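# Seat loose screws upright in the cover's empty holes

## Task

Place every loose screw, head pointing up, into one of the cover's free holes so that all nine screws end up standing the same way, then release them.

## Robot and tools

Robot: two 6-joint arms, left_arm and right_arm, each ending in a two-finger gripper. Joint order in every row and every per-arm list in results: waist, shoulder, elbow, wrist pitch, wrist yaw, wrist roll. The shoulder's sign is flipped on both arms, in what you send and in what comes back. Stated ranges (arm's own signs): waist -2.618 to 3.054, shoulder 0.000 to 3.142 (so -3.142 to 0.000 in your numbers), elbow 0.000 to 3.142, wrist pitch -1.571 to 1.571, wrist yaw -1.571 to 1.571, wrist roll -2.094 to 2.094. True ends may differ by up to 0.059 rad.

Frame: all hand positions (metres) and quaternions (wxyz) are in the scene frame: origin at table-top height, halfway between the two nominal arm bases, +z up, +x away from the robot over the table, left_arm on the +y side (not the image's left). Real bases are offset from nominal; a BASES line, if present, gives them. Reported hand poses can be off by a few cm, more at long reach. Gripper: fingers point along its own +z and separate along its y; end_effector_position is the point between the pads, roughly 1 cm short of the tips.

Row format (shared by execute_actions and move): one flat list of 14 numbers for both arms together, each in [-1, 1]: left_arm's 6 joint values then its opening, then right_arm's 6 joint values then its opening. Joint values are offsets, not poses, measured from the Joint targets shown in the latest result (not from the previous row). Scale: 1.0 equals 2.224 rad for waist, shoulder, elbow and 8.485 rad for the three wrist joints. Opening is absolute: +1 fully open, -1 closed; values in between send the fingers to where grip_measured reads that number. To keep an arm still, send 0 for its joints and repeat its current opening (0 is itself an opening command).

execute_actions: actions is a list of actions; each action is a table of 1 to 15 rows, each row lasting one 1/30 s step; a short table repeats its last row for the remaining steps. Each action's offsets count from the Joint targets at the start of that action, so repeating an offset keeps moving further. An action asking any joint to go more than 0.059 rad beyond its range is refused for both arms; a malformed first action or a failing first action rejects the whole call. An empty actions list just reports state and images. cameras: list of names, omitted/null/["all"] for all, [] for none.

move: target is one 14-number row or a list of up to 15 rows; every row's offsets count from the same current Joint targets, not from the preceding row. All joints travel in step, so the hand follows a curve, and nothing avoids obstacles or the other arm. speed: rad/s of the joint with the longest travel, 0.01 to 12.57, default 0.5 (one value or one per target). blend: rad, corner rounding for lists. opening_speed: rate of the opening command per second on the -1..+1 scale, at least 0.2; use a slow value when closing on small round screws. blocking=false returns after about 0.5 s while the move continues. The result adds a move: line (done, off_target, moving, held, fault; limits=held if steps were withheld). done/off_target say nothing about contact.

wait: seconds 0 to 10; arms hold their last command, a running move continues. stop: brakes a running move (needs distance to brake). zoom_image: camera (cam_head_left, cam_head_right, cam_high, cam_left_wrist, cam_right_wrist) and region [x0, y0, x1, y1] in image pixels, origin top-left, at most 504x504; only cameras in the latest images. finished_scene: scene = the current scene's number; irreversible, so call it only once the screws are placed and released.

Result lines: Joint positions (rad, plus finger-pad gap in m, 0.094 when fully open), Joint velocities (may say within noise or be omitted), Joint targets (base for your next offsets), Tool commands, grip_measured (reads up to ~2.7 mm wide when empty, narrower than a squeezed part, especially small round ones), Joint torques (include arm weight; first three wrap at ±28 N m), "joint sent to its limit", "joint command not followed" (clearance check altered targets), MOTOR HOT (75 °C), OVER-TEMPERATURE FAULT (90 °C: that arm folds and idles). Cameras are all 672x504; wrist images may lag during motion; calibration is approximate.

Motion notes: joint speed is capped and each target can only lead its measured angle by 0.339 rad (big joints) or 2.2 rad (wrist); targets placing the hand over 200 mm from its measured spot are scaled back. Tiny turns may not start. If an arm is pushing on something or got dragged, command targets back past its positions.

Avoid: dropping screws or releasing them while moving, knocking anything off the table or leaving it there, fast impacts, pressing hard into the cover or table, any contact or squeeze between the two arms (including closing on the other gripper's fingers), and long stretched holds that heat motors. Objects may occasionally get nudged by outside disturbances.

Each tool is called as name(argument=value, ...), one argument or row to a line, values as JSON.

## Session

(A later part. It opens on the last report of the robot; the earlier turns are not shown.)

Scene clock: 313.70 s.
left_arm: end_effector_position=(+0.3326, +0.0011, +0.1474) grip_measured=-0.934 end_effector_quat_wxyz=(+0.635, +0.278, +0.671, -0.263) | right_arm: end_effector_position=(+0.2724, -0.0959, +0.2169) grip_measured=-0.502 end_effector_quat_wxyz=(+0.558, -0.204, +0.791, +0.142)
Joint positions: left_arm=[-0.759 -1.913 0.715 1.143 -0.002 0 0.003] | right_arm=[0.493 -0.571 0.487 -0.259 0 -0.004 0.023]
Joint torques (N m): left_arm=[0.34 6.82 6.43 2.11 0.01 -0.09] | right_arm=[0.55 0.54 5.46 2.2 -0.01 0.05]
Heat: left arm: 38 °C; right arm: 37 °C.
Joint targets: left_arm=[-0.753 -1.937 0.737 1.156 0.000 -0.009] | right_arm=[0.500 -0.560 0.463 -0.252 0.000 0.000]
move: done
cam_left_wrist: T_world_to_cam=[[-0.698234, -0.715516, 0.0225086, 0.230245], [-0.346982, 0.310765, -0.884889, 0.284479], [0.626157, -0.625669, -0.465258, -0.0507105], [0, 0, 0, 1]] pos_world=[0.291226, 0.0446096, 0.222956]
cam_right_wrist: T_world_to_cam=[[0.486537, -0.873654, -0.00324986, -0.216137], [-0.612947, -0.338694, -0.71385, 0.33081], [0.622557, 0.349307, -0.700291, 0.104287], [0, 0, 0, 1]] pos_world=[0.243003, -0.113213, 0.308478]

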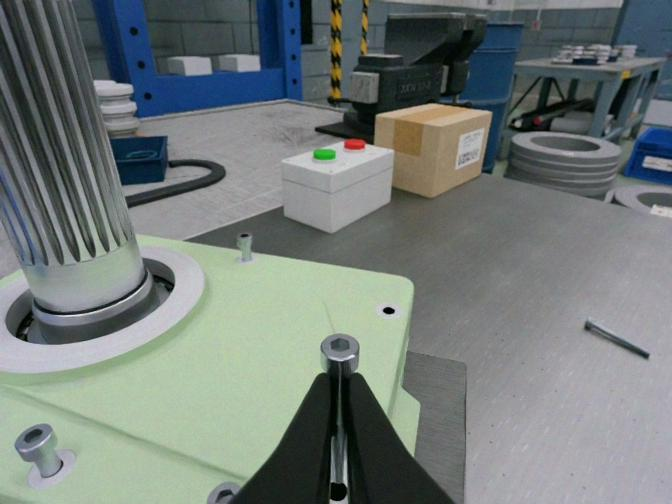

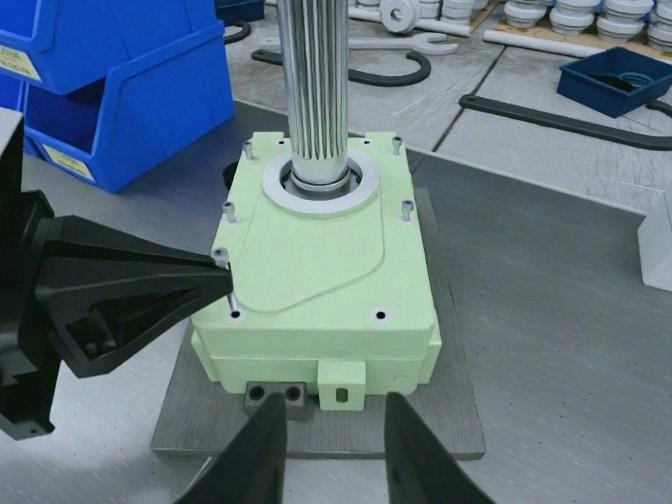

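move(
  target=[0,-0.0032,0,-0.0055,-0.001,0,-1,0,0,0,0,0,0,-0.5],
  speed=0.2,
  cameras=["cam_left_wrist","cam_right_wrist"],
)

zoom_image(
  camera="cam_left_wrist",
  region=[310, 454, 360, 504],
)

zoom_image(
  camera="cam_right_wrist",
  region=[212, 290, 247, 325],
)

Scene clock: 327.40 s.
left_arm: end_effector_position=(+0.3326, +0.0013, +0.1401) grip_measured=-0.934 end_effector_quat_wxyz=(+0.628, +0.281, +0.678, -0.260) | right_arm: end_effector_position=(+0.2724, -0.0959, +0.2169) grip_measured=-0.502 end_effector_quat_wxyz=(+0.558, -0.204, +0.791, +0.142)
Joint positions: left_arm=[-0.759 -1.921 0.715 1.128 -0.002 0 0.003] | right_arm=[0.493 -0.571 0.487 -0.259 0 -0.004 0.023]
Joint torques (N m): left_arm=[0.43 6.84 6.39 1.8 -0.06 -0.07] | right_arm=[0.55 0.55 5.45 2.2 -0.01 0.05]
Heat: left arm: 39 °C; right arm: 38 °C.
Joint targets: left_arm=[-0.753 -1.944 0.737 1.109 -0.009 -0.009] | right_arm=[0.500 -0.560 0.463 -0.252 0.000 0.000]
move: done
cam_left_wrist: T_world_to_cam=[[-0.697383, -0.716356, 0.022163, 0.230293], [-0.361145, 0.324533, -0.874215, 0.281162], [0.619057, -0.617667, -0.485033, -0.0489434], [0, 0, 0, 1]] pos_world=[0.292441, 0.0434949, 0.216953]
cam_right_wrist: T_world_to_cam=[[0.486537, -0.873654, -0.00324986, -0.216137], [-0.612947, -0.338694, -0.71385, 0.33081], [0.622557, 0.349307, -0.700291, 0.104287], [0, 0, 0, 1]] pos_world=[0.243003, -0.113213, 0.308478]

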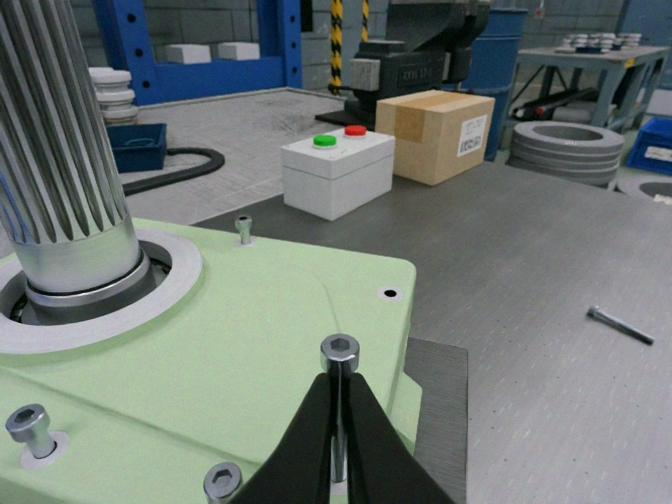

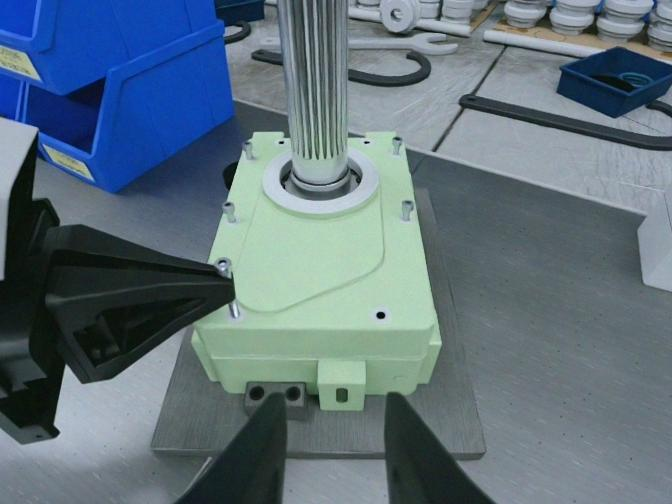

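Scaled by 10.080 from the camera's image (finer frame: 960x720).

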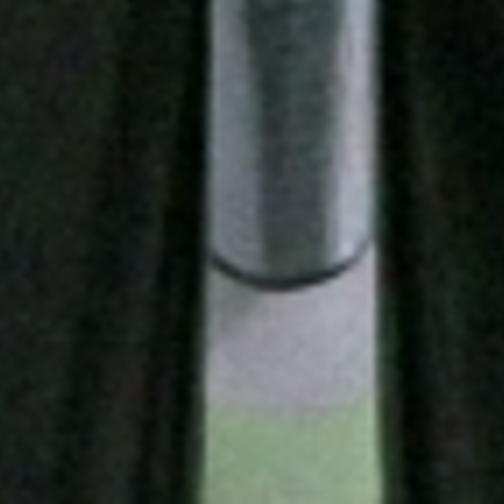

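Scaled by 14.400 from the camera's image (finer frame: 960x720).

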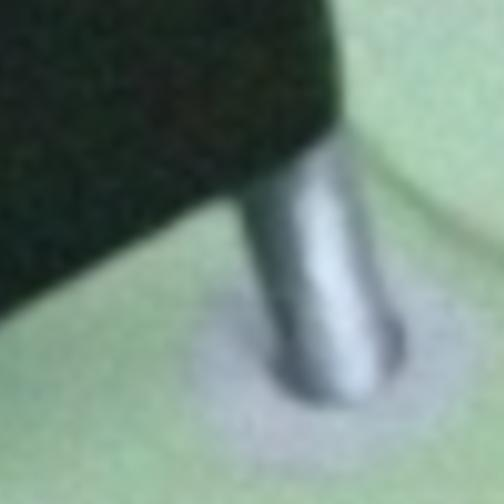

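move(
  target=[0,-0.0085,0,0.005,0,0,-1,0,0,0,0,0,0,-0.5],
  speed=0.1,
  cameras=["cam_left_wrist","cam_right_wrist"],
)

zoom_image(
  camera="cam_right_wrist",
  region=[195, 235, 255, 335],
)

Scene clock: 335.83 s.
left_arm: end_effector_position=(+0.3330, +0.0010, +0.1329) grip_measured=-0.934 end_effector_quat_wxyz=(+0.624, +0.282, +0.682, -0.258) | right_arm: end_effector_position=(+0.2724, -0.0959, +0.2169) grip_measured=-0.502 end_effector_quat_wxyz=(+0.558, -0.204, +0.791, +0.142)
Joint positions: left_arm=[-0.759 -1.938 0.715 1.134 -0.003 0 0.003] | right_arm=[0.493 -0.571 0.487 -0.259 0 -0.004 0.023]
Joint torques (N m): left_arm=[0.44 6.72 6.28 2.19 -0.09 -0.11] | right_arm=[0.55 0.55 5.46 2.2 -0.01 0.05]
Heat: left arm: 38 °C; right arm: 39 °C.
Joint targets: left_arm=[-0.753 -1.963 0.737 1.151 -0.009 -0.009] | right_arm=[0.500 -0.560 0.463 -0.252 0.000 0.000]
move: done
cam_left_wrist: T_world_to_cam=[[-0.696611, -0.717117, 0.0218536, 0.230361], [-0.368834, 0.331828, -0.868247, 0.276825], [0.615382, -0.61289, -0.495651, -0.0501721], [0, 0, 0, 1]] pos_world=[0.293449, 0.0425871, 0.210451]
cam_right_wrist: T_world_to_cam=[[0.486537, -0.873654, -0.00324986, -0.216137], [-0.612947, -0.338694, -0.71385, 0.33081], [0.622557, 0.349307, -0.700291, 0.104287], [0, 0, 0, 1]] pos_world=[0.243003, -0.113213, 0.308478]

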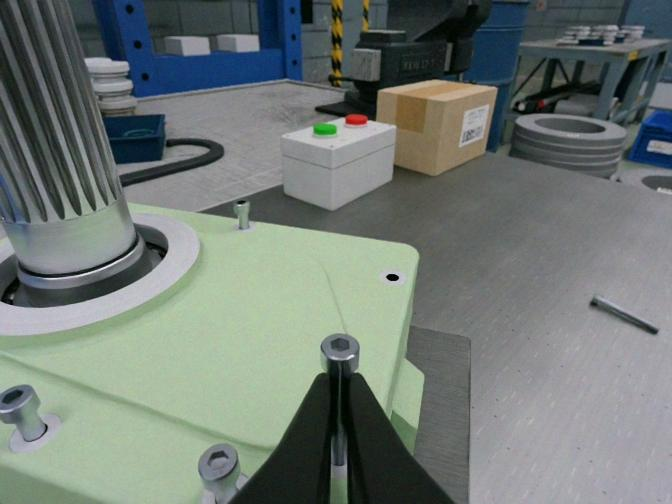

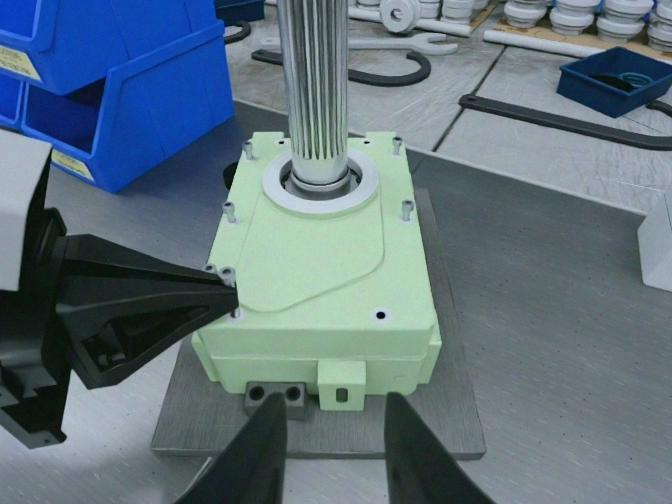

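Scaled by 5.040 from the camera's image (finer frame: 960x720).

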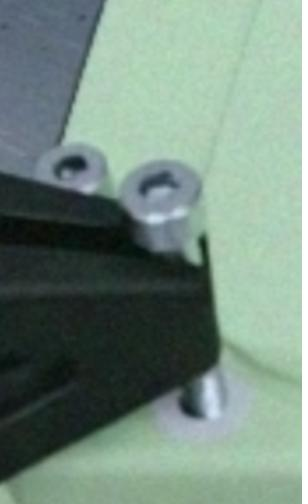

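move(
  target=[0,0,0,0,0,0,-0.76,0,0,0,0,0,0,-0.5],
  opening_speed=0.3,
  cameras=["cam_left_wrist","cam_right_wrist"],
)

zoom_image(
  camera="cam_right_wrist",
  region=[195, 235, 255, 335],
)

Scene clock: 344.23 s.
left_arm: end_effector_position=(+0.3331, +0.0010, +0.1340) grip_measured=-0.763 end_effector_quat_wxyz=(+0.625, +0.281, +0.681, -0.258) | right_arm: end_effector_position=(+0.2724, -0.0959, +0.2169) grip_measured=-0.502 end_effector_quat_wxyz=(+0.558, -0.204, +0.791, +0.142)
Joint positions: left_arm=[-0.759 -1.938 0.715 1.138 -0.003 0 0.011] | right_arm=[0.493 -0.571 0.487 -0.259 0 -0.004 0.023]
Joint torques (N m): left_arm=[0.34 6.95 6.15 2.13 -0.11 -0.11] | right_arm=[0.55 0.55 5.45 2.19 -0.01 0.05]
Heat: left arm: 38 °C; right arm: 39 °C.
Joint targets: left_arm=[-0.753 -1.963 0.737 1.151 -0.009 -0.009] | right_arm=[0.500 -0.560 0.463 -0.252 0.000 0.000]
move: done
cam_left_wrist: T_world_to_cam=[[-0.69668, -0.717047, 0.0219189, 0.230349], [-0.366062, 0.329056, -0.870472, 0.277241], [0.616956, -0.614464, -0.49173, -0.0506991], [0, 0, 0, 1]] pos_world=[0.293246, 0.0427901, 0.211351]
cam_right_wrist: T_world_to_cam=[[0.486537, -0.873654, -0.00324986, -0.216137], [-0.612947, -0.338694, -0.71385, 0.33081], [0.622557, 0.349307, -0.700291, 0.104287], [0, 0, 0, 1]] pos_world=[0.243003, -0.113213, 0.308478]

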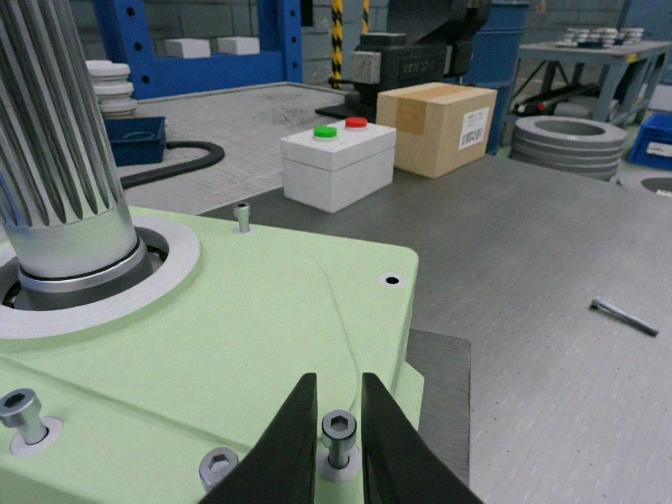

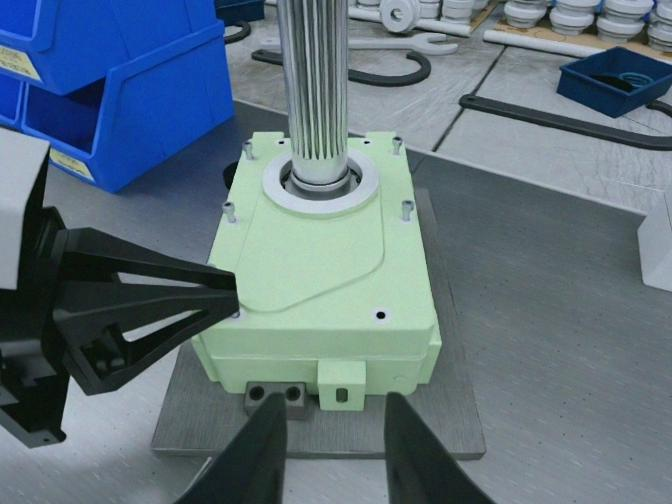

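Scaled by 5.040 from the camera's image (finer frame: 960x720).

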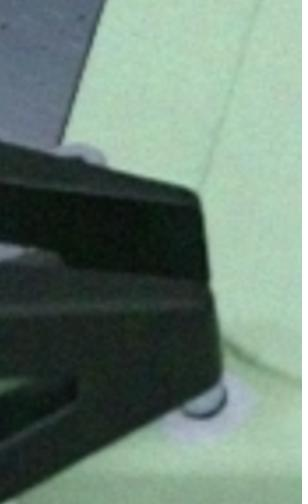

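move(
  target=[
    [0,0.0913,-0.0931,0,0,0,-0.76,0,0,0,0,0,0,-0.4],
    [-0.0382,0.429,-0.0706,-0.1264,0.001,0,-0.76,-0.2986,-0.4946,0.3156,-0.0988,0,0,-0.4],
  ],
  speed=[0.3,0.9],
  blend=[0.02,0],
  cameras=["cam_left_wrist","cam_right_wrist"],
)

Scene clock: 396.93 s.
left_arm: end_effector_position=(+0.2129, +0.0842, +0.1962) grip_measured=-0.763 end_effector_quat_wxyz=(+0.513, +0.344, +0.751, -0.234) | right_arm: end_effector_position=(+0.3006, -0.2737, +0.0656) grip_measured=-0.402 end_effector_quat_wxyz=(-0.011, +0.075, +0.997, +0.000)
Joint positions: left_arm=[-0.833 -1.023 0.554 0.096 -0.004 0 0.011] | right_arm=[-0.162 -1.647 1.134 -1.079 0.001 -0.003 0.028]
Joint torques (N m): left_arm=[-0.53 3.96 8.92 1.79 0.05 -0.09] | right_arm=[-0.12 6.04 7.9 -0.06 -0.02 0.05]
Heat: left arm: 41 °C; right arm: 40 °C.
Joint targets: left_arm=[-0.838 -1.009 0.580 0.079 0.000 -0.009] | right_arm=[-0.164 -1.661 1.165 -1.090 0.000 0.000]
move: done; blend cut to 0 rad at target 1
cam_left_wrist: T_world_to_cam=[[-0.743665, -0.668351, 0.0163839, 0.211942], [-0.489, 0.527065, -0.695041, 0.235042], [0.455896, -0.524889, -0.718784, 0.176367], [0, 0, 0, 1]] pos_world=[0.192144, 0.110343, 0.286661]
cam_right_wrist: T_world_to_cam=[[-0.155144, -0.987868, -0.00684232, -0.223818], [-0.888309, 0.136471, 0.438501, 0.31719], [-0.432248, 0.074109, -0.898705, 0.29769], [0, 0, 0, 1]] pos_world=[0.375714, -0.286452, 0.126916]

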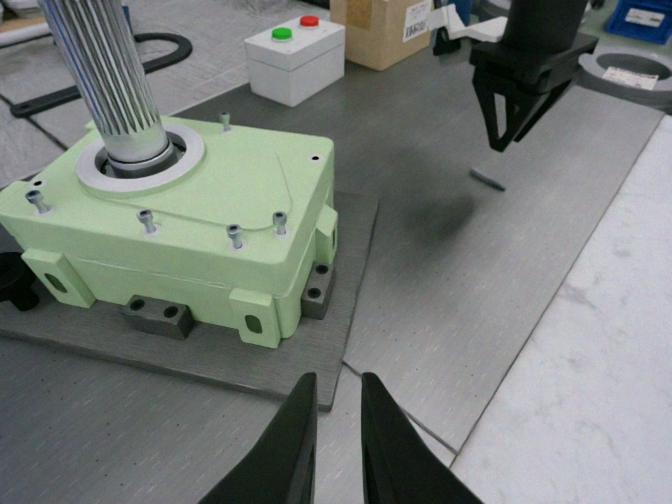

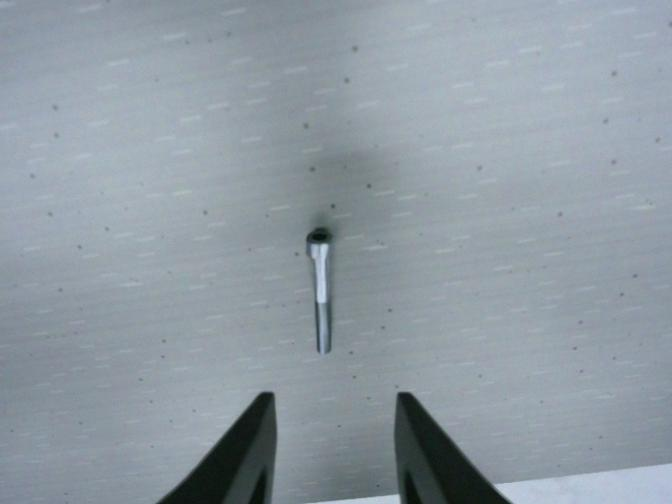

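move(
  target=[0,0,0,0,0,0,-0.76,0.0094,-0.0405,-0.0612,0.0258,0,0,-0.4],
  speed=0.3,
  cameras=["cam_right_wrist"],
)

Scene clock: 409.23 s.
left_arm: end_effector_position=(+0.2128, +0.0843, +0.1959) grip_measured=-0.763 end_effector_quat_wxyz=(+0.513, +0.344, +0.751, -0.234) | right_arm: end_effector_position=(+0.3131, -0.2722, +0.0218) grip_measured=-0.402 end_effector_quat_wxyz=(+0.000, +0.070, +0.998, +0.000)
Joint positions: left_arm=[-0.833 -1.023 0.554 0.095 -0.004 0 0.011] | right_arm=[-0.15 -1.732 1.046 -0.885 0.001 -0.003 0.028]
Joint torques (N m): left_arm=[-0.55 3.88 8.94 1.79 0.03 -0.09] | right_arm=[0.59 6.23 4.15 0.21 -0.02 0.05]
Heat: left arm: 39 °C; right arm: 37 °C.
Joint targets: left_arm=[-0.838 -1.009 0.580 0.079 0.000 -0.009] | right_arm=[-0.143 -1.750 1.029 -0.871 0.000 0.000]
move: done
cam_right_wrist: T_world_to_cam=[[-0.143271, -0.98966, -0.00678247, -0.224871], [-0.898461, 0.127188, 0.420228, 0.348228], [-0.415021, 0.0663002, -0.907393, 0.256247], [0, 0, 0, 1]] pos_world=[0.387, -0.283826, 0.0846559]

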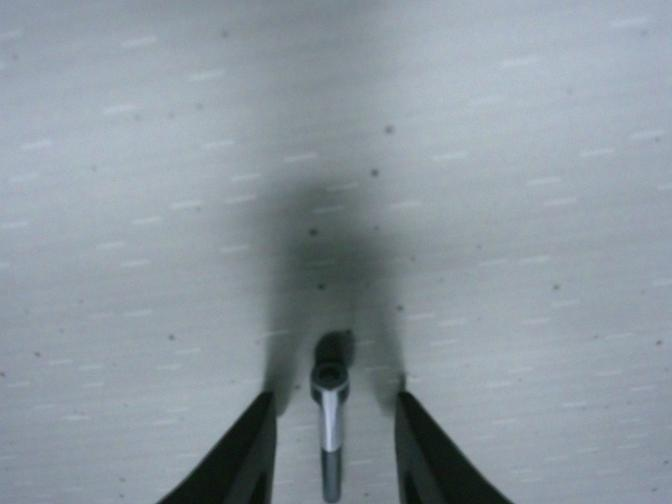

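move(
  target=[0,0,0,0,0,0,-0.76,0,0,0,-0.0054,0,0,-0.4],
  speed=0.3,
  cameras=[],
)

move(
  target=[0,0,0,0,0,0,-0.76,0,0,0,0,0,0,-1],
  opening_speed=0.8,
  cameras=["cam_right_wrist"],
)

Scene clock: 419.30 s.
left_arm: end_effector_position=(+0.2128, +0.0843, +0.1959) grip_measured=-0.763 end_effector_quat_wxyz=(+0.513, +0.344, +0.751, -0.234) | right_arm: end_effector_position=(+0.3078, -0.2715, +0.0219) grip_measured=-0.402 end_effector_quat_wxyz=(-0.011, +0.070, +0.998, +0.000)
Joint positions: left_arm=[-0.833 -1.023 0.554 0.095 -0.004 0 0.011] | right_arm=[-0.15 -1.732 1.046 -0.906 0.001 -0.003 0.028]
Joint torques (N m): left_arm=[-0.34 3.92 8.88 1.79 0.01 -0.08] | right_arm=[0.61 6.19 4.11 -0.1 -0.01 0.05]
Heat: left arm: 38 °C; right arm: 36 °C.
Joint targets: left_arm=[-0.838 -1.009 0.580 0.079 0.000 -0.009] | right_arm=[-0.143 -1.750 1.029 -0.917 0.000 0.000]
move: done

Scene clock: 420.27 s.
left_arm: end_effector_position=(+0.2128, +0.0843, +0.1959) grip_measured=-0.763 end_effector_quat_wxyz=(+0.513, +0.344, +0.751, -0.234) | right_arm: end_effector_position=(+0.3076, -0.2714, +0.0219) grip_measured=-0.941 end_effector_quat_wxyz=(-0.012, +0.070, +0.998, +0.000)
Joint positions: left_arm=[-0.833 -1.023 0.554 0.095 -0.004 0 0.011] | right_arm=[-0.15 -1.732 1.046 -0.907 0.001 -0.003 0.003]
Joint torques (N m): left_arm=[-0.36 3.93 8.9 1.78 0.05 -0.08] | right_arm=[0.59 6.17 4.12 -0.07 -0.02 0.05]
Heat: left arm: 38 °C; right arm: 36 °C.
Joint targets: left_arm=[-0.838 -1.009 0.580 0.079 0.000 -0.009] | right_arm=[-0.143 -1.750 1.029 -0.917 0.000 0.000]
move: done
cam_right_wrist: T_world_to_cam=[[-0.143487, -0.989629, -0.00678429, -0.224783], [-0.88902, 0.125882, 0.440224, 0.339501], [-0.434805, 0.069198, -0.897862, 0.260723], [0, 0, 0, 1]] pos_world=[0.382933, -0.283231, 0.0831119]

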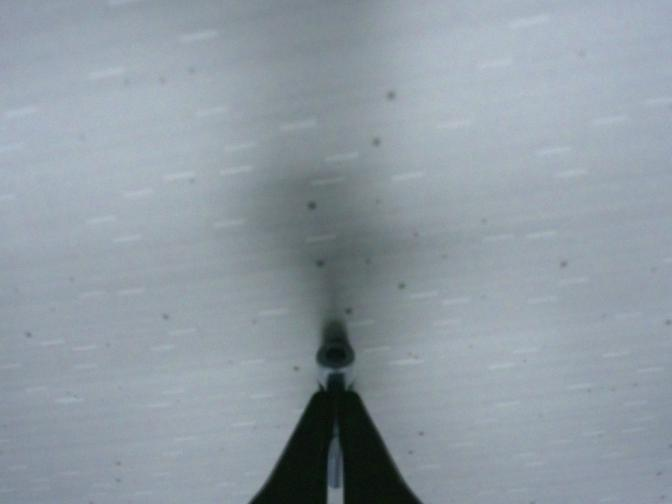

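move(
  target=[
    [0,0,0,0,0,0,-0.76,0,0.0225,0.0544,-0.0157,0,0,-1],
    [0,0,0,0,0,0,-0.76,0,0.2698,-0.1255,0.0845,0,0,-1],
    [0,0,0,0,0,0,-0.76,0.2599,0.2248,-0.3053,0.2083,0,0,-1],
    [0,0,0,0,0,0,-0.76,0.2626,0.1574,-0.3557,0.2343,0,0,-1],
  ],
  speed=[0.5,1.0,1.2,0.5],
  blend=[0.02,0.05,0.05,0],
)

zoom_image(
  camera="cam_left_wrist",
  region=[280, 90, 360, 190],
)

zoom_image(
  camera="cam_right_wrist",
  region=[310, 454, 360, 504],
)

Scene clock: 445.90 s.
left_arm: end_effector_position=(+0.2128, +0.0843, +0.1959) grip_measured=-0.763 end_effector_quat_wxyz=(+0.513, +0.344, +0.751, -0.234) | right_arm: end_effector_position=(+0.3674, -0.0689, +0.1630) grip_measured=-0.941 end_effector_quat_wxyz=(+0.664, -0.163, +0.715, +0.149)
Joint positions: left_arm=[-0.833 -1.023 0.554 0.095 -0.004 0 0.011] | right_arm=[0.434 -1.39 0.254 1.062 -0.002 -0.003 0.003]
Joint torques (N m): left_arm=[-0.55 3.95 8.95 1.79 0.01 -0.13] | right_arm=[0.55 3.45 4.21 2.26 0.02 0.05]
Heat: left arm: 38 °C; right arm: 35 °C.
Joint targets: left_arm=[-0.838 -1.009 0.580 0.079 0.000 -0.009] | right_arm=[0.441 -1.400 0.238 1.071 0.000 0.000]
move: done
cam_left_wrist: T_world_to_cam=[[-0.743654, -0.668365, 0.0163425, 0.211956], [-0.489497, 0.527662, -0.694238, 0.234703], [0.455381, -0.524272, -0.71956, 0.176476], [0, 0, 0, 1]] pos_world=[0.192145, 0.110342, 0.286461]
cam_right_wrist: T_world_to_cam=[[0.436616, -0.899646, -0.00184937, -0.222584], [-0.437415, -0.210489, -0.874278, 0.330152], [0.786152, 0.382533, -0.485421, -0.0948766], [0, 0, 0, 1]] pos_world=[0.316184, -0.0944601, 0.242178]

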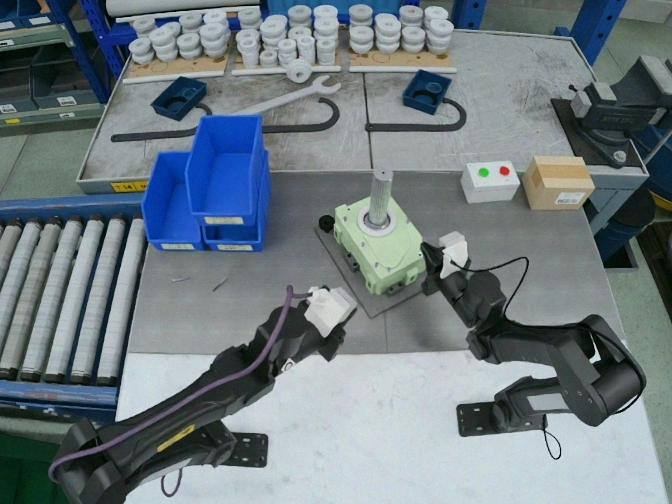

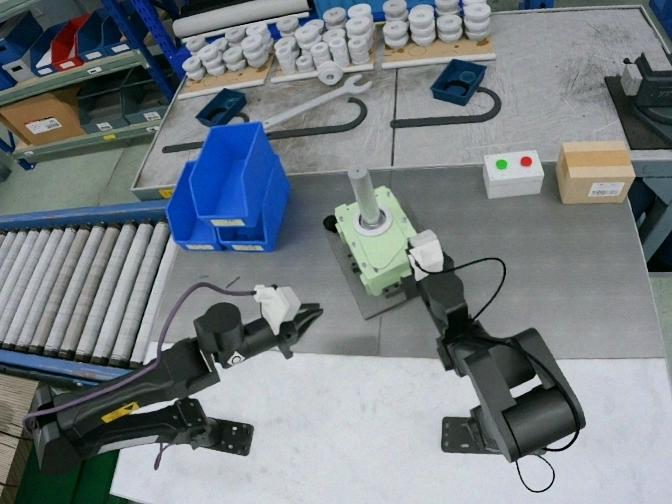

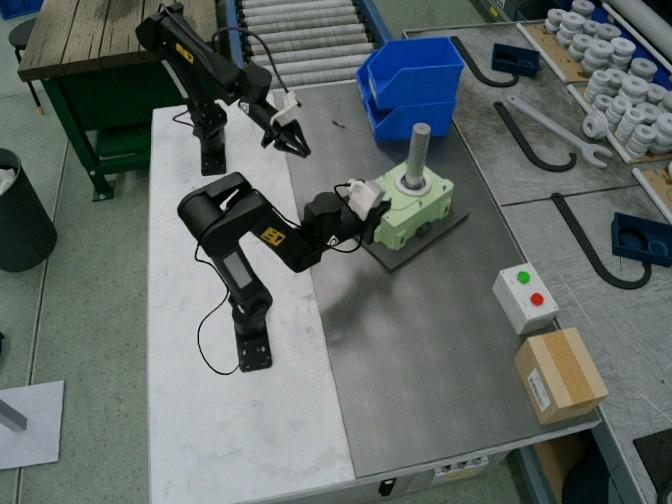

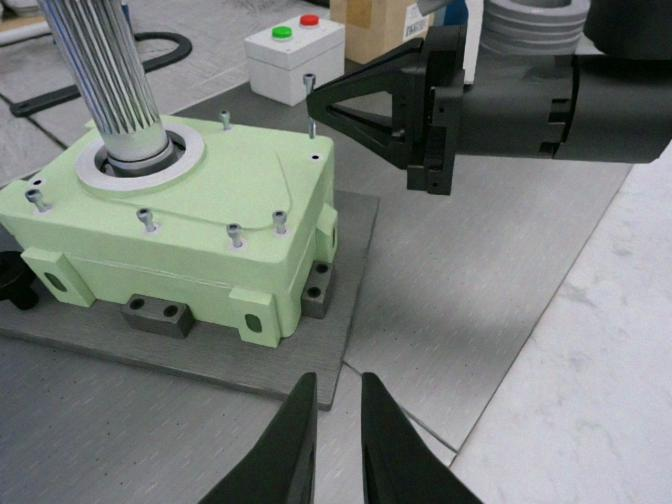

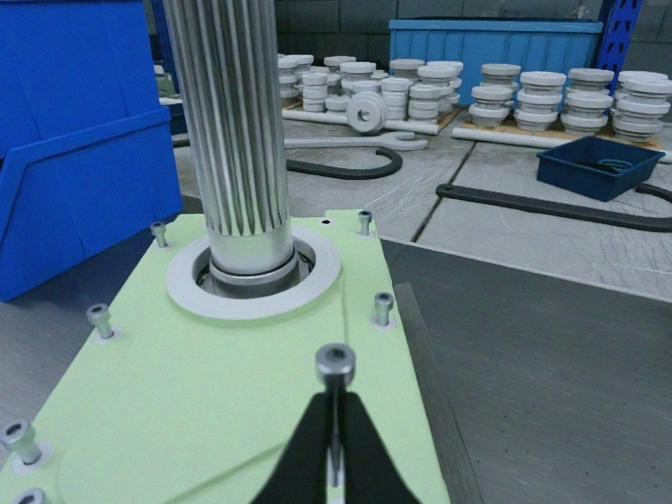

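Scaled by 5.040 from the camera's image (finer frame: 960x720).

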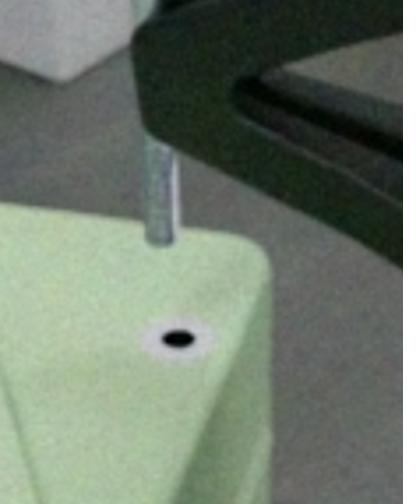

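Scaled by 10.080 from the camera's image (finer frame: 960x720).

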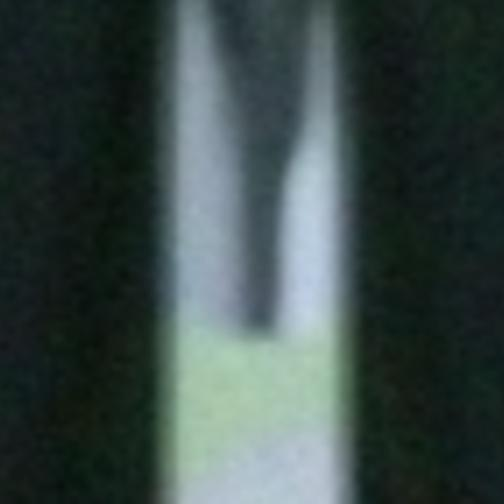

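zoom_image(
  camera="cam_high",
  region=[350, 190, 410, 250],
)

zoom_image(
  camera="cam_head_left",
  region=[390, 220, 450, 280],
)

zoom_image(
  camera="cam_right_wrist",
  region=[250, 404, 440, 504],
)

Scaled by 8.400 from the camera's image (finer frame: 960x720).

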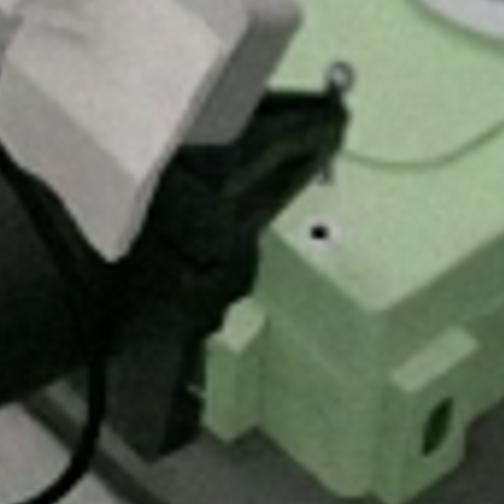

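Scaled by 8.400 from the camera's image (finer frame: 960x720).

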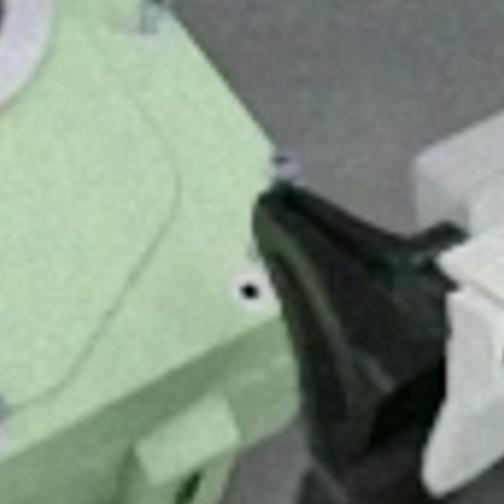

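Scaled by 2.653 from the camera's image (finer frame: 960x720).

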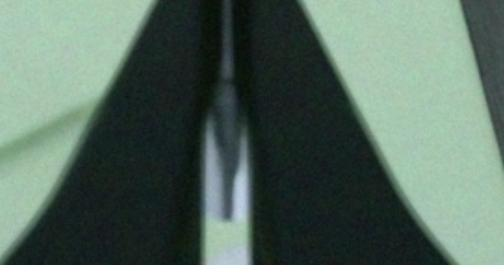

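move(
  target=[0,0,0,0,0,0,-0.76,-0.0087,-0.0298,-0.0135,0.01135,0,0,-1],
  speed=0.2,
  cameras=["cam_left_wrist","cam_right_wrist","cam_high"],
)

zoom_image(
  camera="cam_left_wrist",
  region=[290, 125, 340, 175],
)

zoom_image(
  camera="cam_right_wrist",
  region=[310, 454, 360, 504],
)

zoom_image(
  camera="cam_high",
  region=[365, 195, 405, 235],
)

Scene clock: 491.03 s.
left_arm: end_effector_position=(+0.2128, +0.0843, +0.1959) grip_measured=-0.763 end_effector_quat_wxyz=(+0.513, +0.344, +0.751, -0.234) | right_arm: end_effector_position=(+0.3664, -0.0714, +0.1529) grip_measured=-0.941 end_effector_quat_wxyz=(+0.666, -0.161, +0.714, +0.148)
Joint positions: left_arm=[-0.833 -1.023 0.554 0.095 -0.004 0 0.011] | right_arm=[0.429 -1.454 0.226 1.158 -0.002 -0.003 0.003]
Joint torques (N m): left_arm=[-0.38 3.89 8.87 1.79 0 -0.09] | right_arm=[-0.58 3.41 3.7 2.24 0.01 0.05]
Heat: left arm: 37 °C; right arm: 42 °C.
Joint targets: left_arm=[-0.838 -1.009 0.580 0.079 0.000 -0.009] | right_arm=[0.422 -1.467 0.208 1.167 0.000 0.000]
move: done
cam_left_wrist: T_world_to_cam=[[-0.743654, -0.668365, 0.0163425, 0.211956], [-0.489497, 0.527662, -0.694238, 0.234703], [0.455381, -0.524272, -0.71956, 0.176476], [0, 0, 0, 1]] pos_world=[0.192145, 0.110342, 0.286461]
cam_right_wrist: T_world_to_cam=[[0.432137, -0.901806, -0.00177361, -0.222961], [-0.435173, -0.206808, -0.876273, 0.320131], [0.789862, 0.379442, -0.481811, -0.100153], [0, 0, 0, 1]] pos_world=[0.314769, -0.0968596, 0.231872]
Images, in order (width x height): cam_high 672x504, cam_left_wrist 672x504, cam_right_wrist 672x504.

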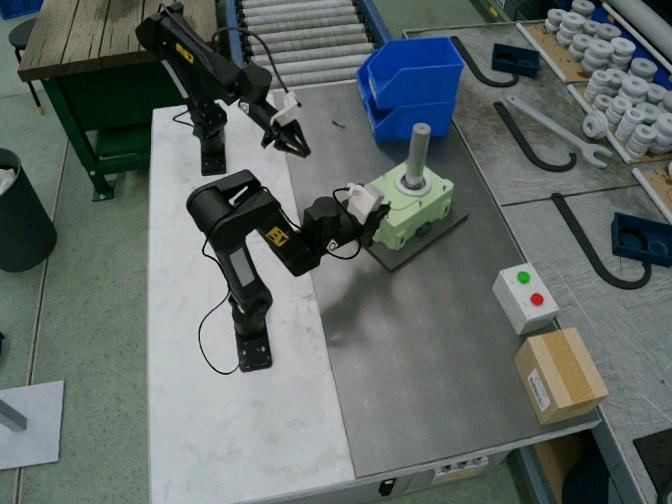

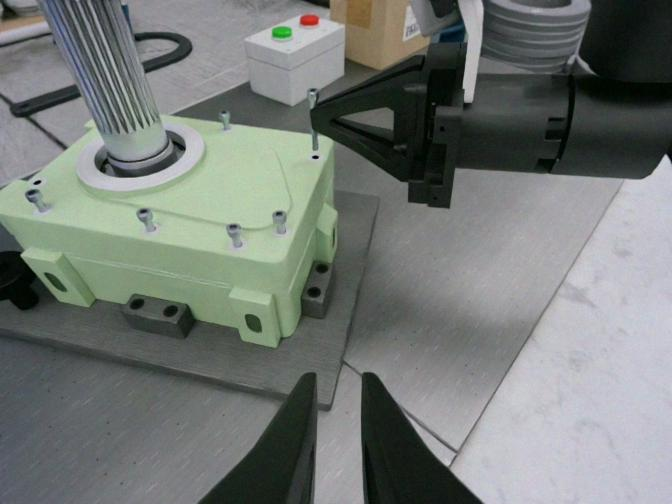

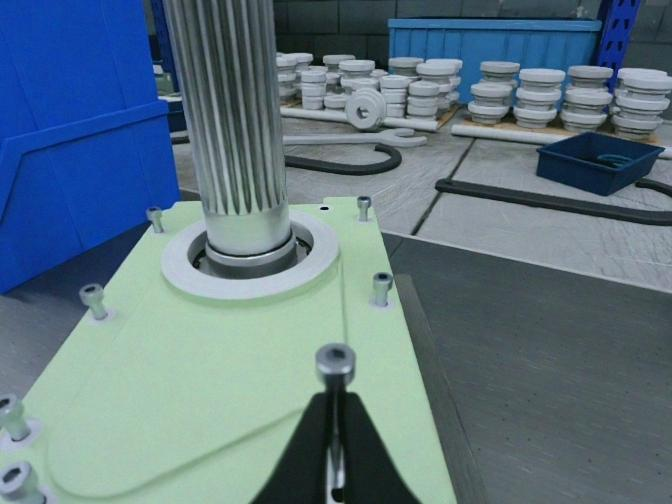

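Scaled by 10.080 from the camera's image (finer frame: 960x720).

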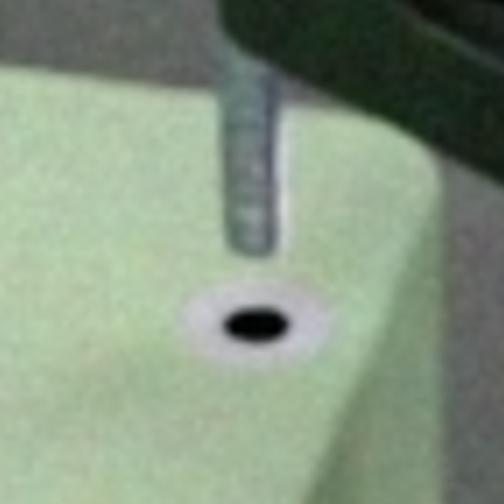

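Scaled by 10.080 from the camera's image (finer frame: 960x720).

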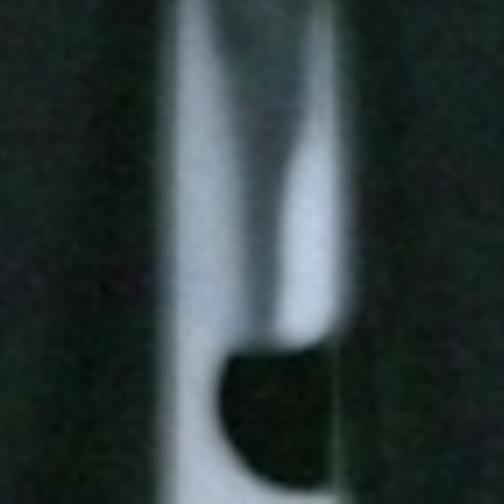

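Scaled by 12.600 from the camera's image (finer frame: 960x720).

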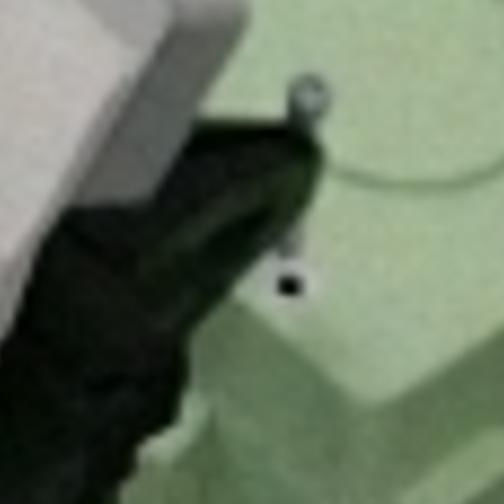

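move(
  target=[0,0,0,0,0,0,-0.76,-0.002,-0.0145,-0.0017,0.0042,0,0,-1],
  speed=0.2,
  cameras=["cam_left_wrist","cam_right_wrist","cam_high"],
)

zoom_image(
  camera="cam_left_wrist",
  region=[290, 125, 340, 175],
)

zoom_image(
  camera="cam_right_wrist",
  region=[310, 454, 360, 504],
)

Scene clock: 511.13 s.
left_arm: end_effector_position=(+0.2128, +0.0843, +0.1959) grip_measured=-0.763 end_effector_quat_wxyz=(+0.513, +0.344, +0.751, -0.234) | right_arm: end_effector_position=(+0.3685, -0.0722, +0.1506) grip_measured=-0.941 end_effector_quat_wxyz=(+0.668, -0.159, +0.712, +0.146)
Joint positions: left_arm=[-0.833 -1.023 0.554 0.095 -0.004 0 0.011] | right_arm=[0.425 -1.485 0.226 1.194 -0.002 -0.003 0.003]
Joint torques (N m): left_arm=[-0.49 3.97 8.95 1.79 0.02 -0.08] | right_arm=[-0.59 3.48 3.3 2.27 0.01 0.05]
Heat: left arm: 37 °C; right arm: 42 °C.
Joint targets: left_arm=[-0.838 -1.009 0.580 0.079 0.000 -0.009] | right_arm=[0.417 -1.499 0.204 1.203 0.000 0.000]
move: done
cam_left_wrist: T_world_to_cam=[[-0.743654, -0.668365, 0.0163425, 0.211956], [-0.489497, 0.527662, -0.694238, 0.234703], [0.455381, -0.524272, -0.71956, 0.176476], [0, 0, 0, 1]] pos_world=[0.192145, 0.110342, 0.286461]
cam_right_wrist: T_world_to_cam=[[0.428355, -0.903609, -0.00171346, -0.223318], [-0.432311, -0.203271, -0.878515, 0.318476], [0.793486, 0.377057, -0.477712, -0.104745], [0, 0, 0, 1]] pos_world=[0.316454, -0.0975601, 0.229366]
Images, in order (width x height): cam_high 672x504, cam_left_wrist 672x504, cam_right_wrist 672x504.

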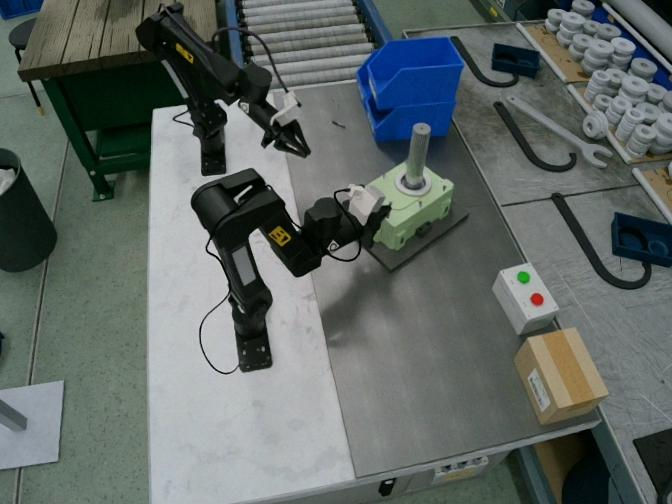

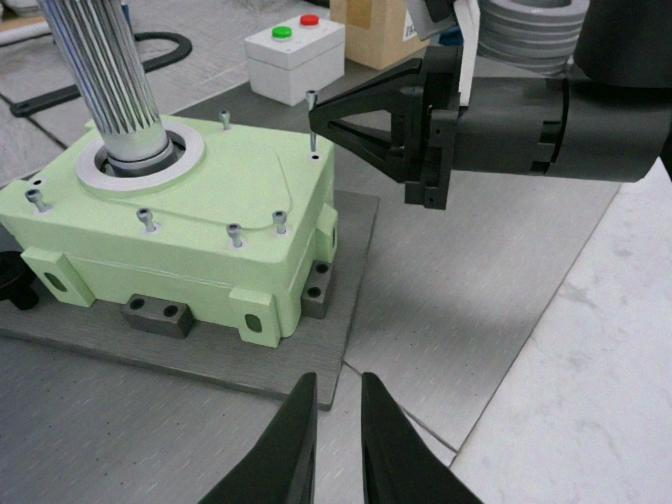

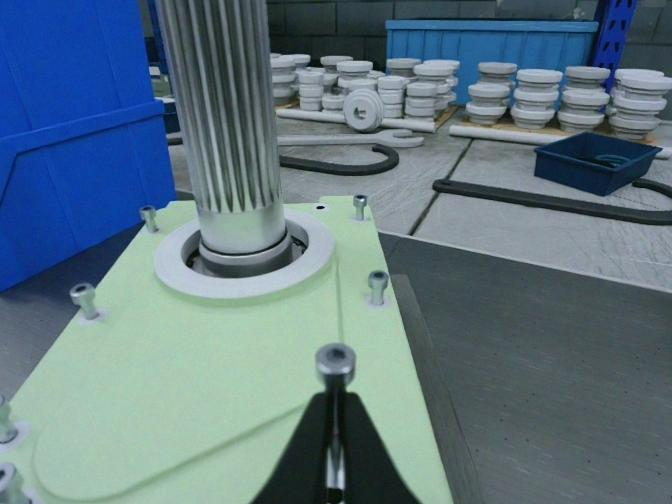

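Scaled by 10.080 from the camera's image (finer frame: 960x720).

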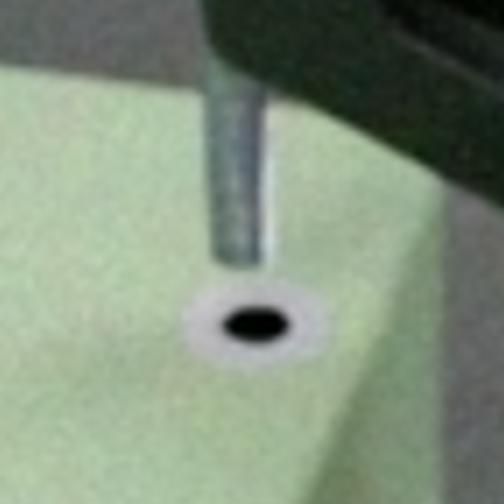

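Scaled by 10.080 from the camera's image (finer frame: 960x720).

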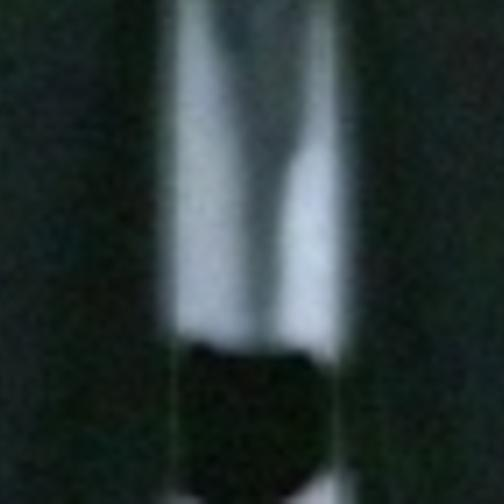

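move(
  target=[0,0,0,0,0,0,-0.76,0,-0.0025,-0.0063,0,0,0,-1],
  speed=0.2,
  cameras=["cam_left_wrist","cam_right_wrist","cam_high"],
)

zoom_image(
  camera="cam_left_wrist",
  region=[290, 125, 340, 175],
)

zoom_image(
  camera="cam_right_wrist",
  region=[310, 454, 360, 504],
)

Scene clock: 525.97 s.
left_arm: end_effector_position=(+0.2128, +0.0843, +0.1959) grip_measured=-0.763 end_effector_quat_wxyz=(+0.513, +0.344, +0.751, -0.234) | right_arm: end_effector_position=(+0.3654, -0.0736, +0.1450) grip_measured=-0.941 end_effector_quat_wxyz=(+0.663, -0.160, +0.716, +0.146)
Joint positions: left_arm=[-0.833 -1.023 0.554 0.095 -0.004 0 0.011] | right_arm=[0.425 -1.489 0.21 1.202 -0.002 -0.003 0.003]
Joint torques (N m): left_arm=[-0.51 3.99 8.92 1.79 -0.02 -0.12] | right_arm=[-0.58 3.34 3.38 2.15 0.01 0.05]
Heat: left arm: 37 °C; right arm: 44 °C.
Joint targets: left_arm=[-0.838 -1.009 0.580 0.079 0.000 -0.009] | right_arm=[0.417 -1.505 0.190 1.203 0.000 0.000]
move: done
cam_left_wrist: T_world_to_cam=[[-0.743654, -0.668365, 0.0163425, 0.211956], [-0.489497, 0.527662, -0.694238, 0.234703], [0.455381, -0.524272, -0.71956, 0.176476], [0, 0, 0, 1]] pos_world=[0.192145, 0.110342, 0.286461]
cam_right_wrist: T_world_to_cam=[[0.428411, -0.903582, -0.0018612, -0.223317], [-0.442019, -0.207775, -0.87261, 0.314261], [0.788088, 0.374659, -0.488413, -0.100999], [0, 0, 0, 1]] pos_world=[0.314177, -0.0986496, 0.224483]
Images, in order (width x height): cam_high 672x504, cam_left_wrist 672x504, cam_right_wrist 672x504.

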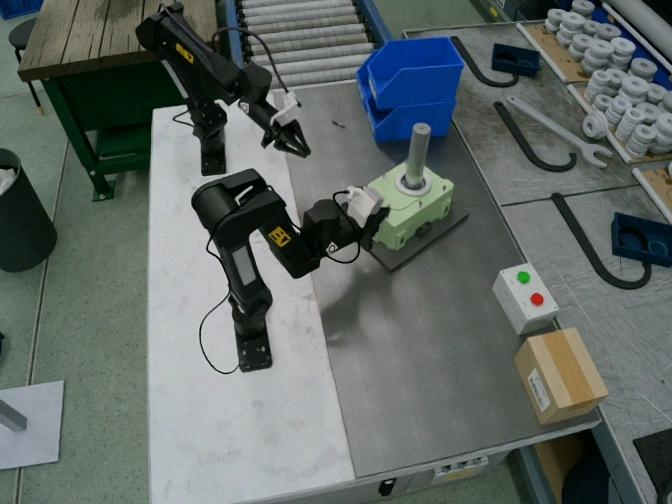

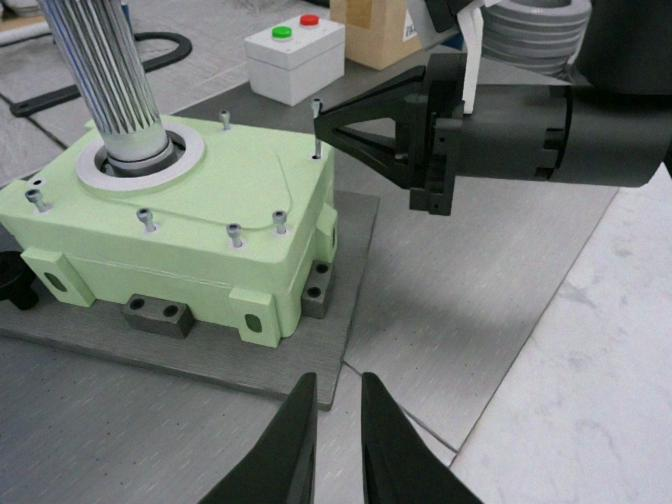

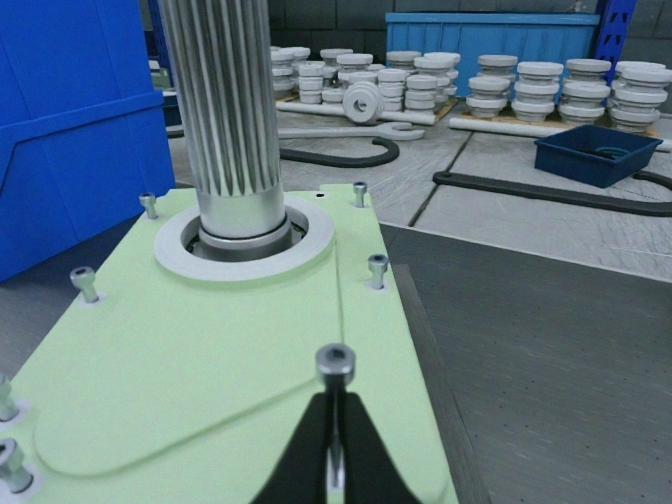

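Scaled by 10.080 from the camera's image (finer frame: 960x720).

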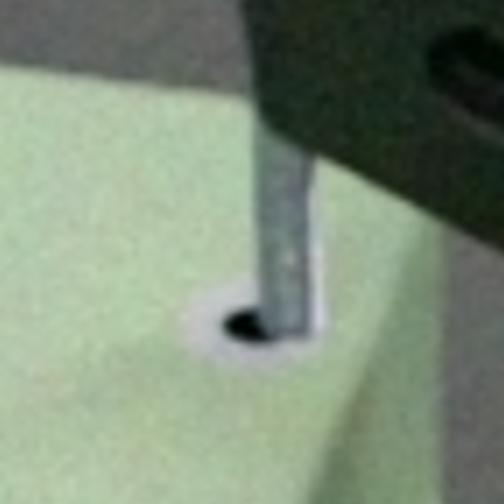

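Scaled by 10.080 from the camera's image (finer frame: 960x720).

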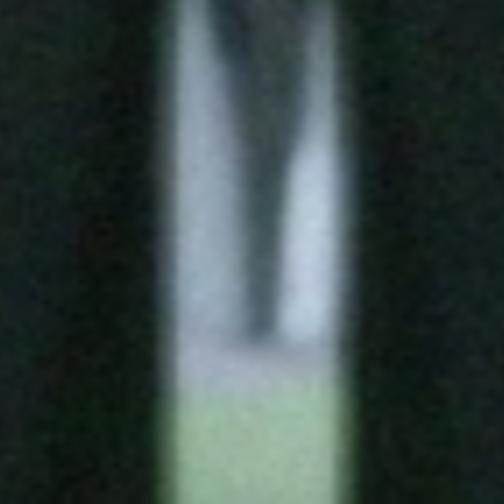

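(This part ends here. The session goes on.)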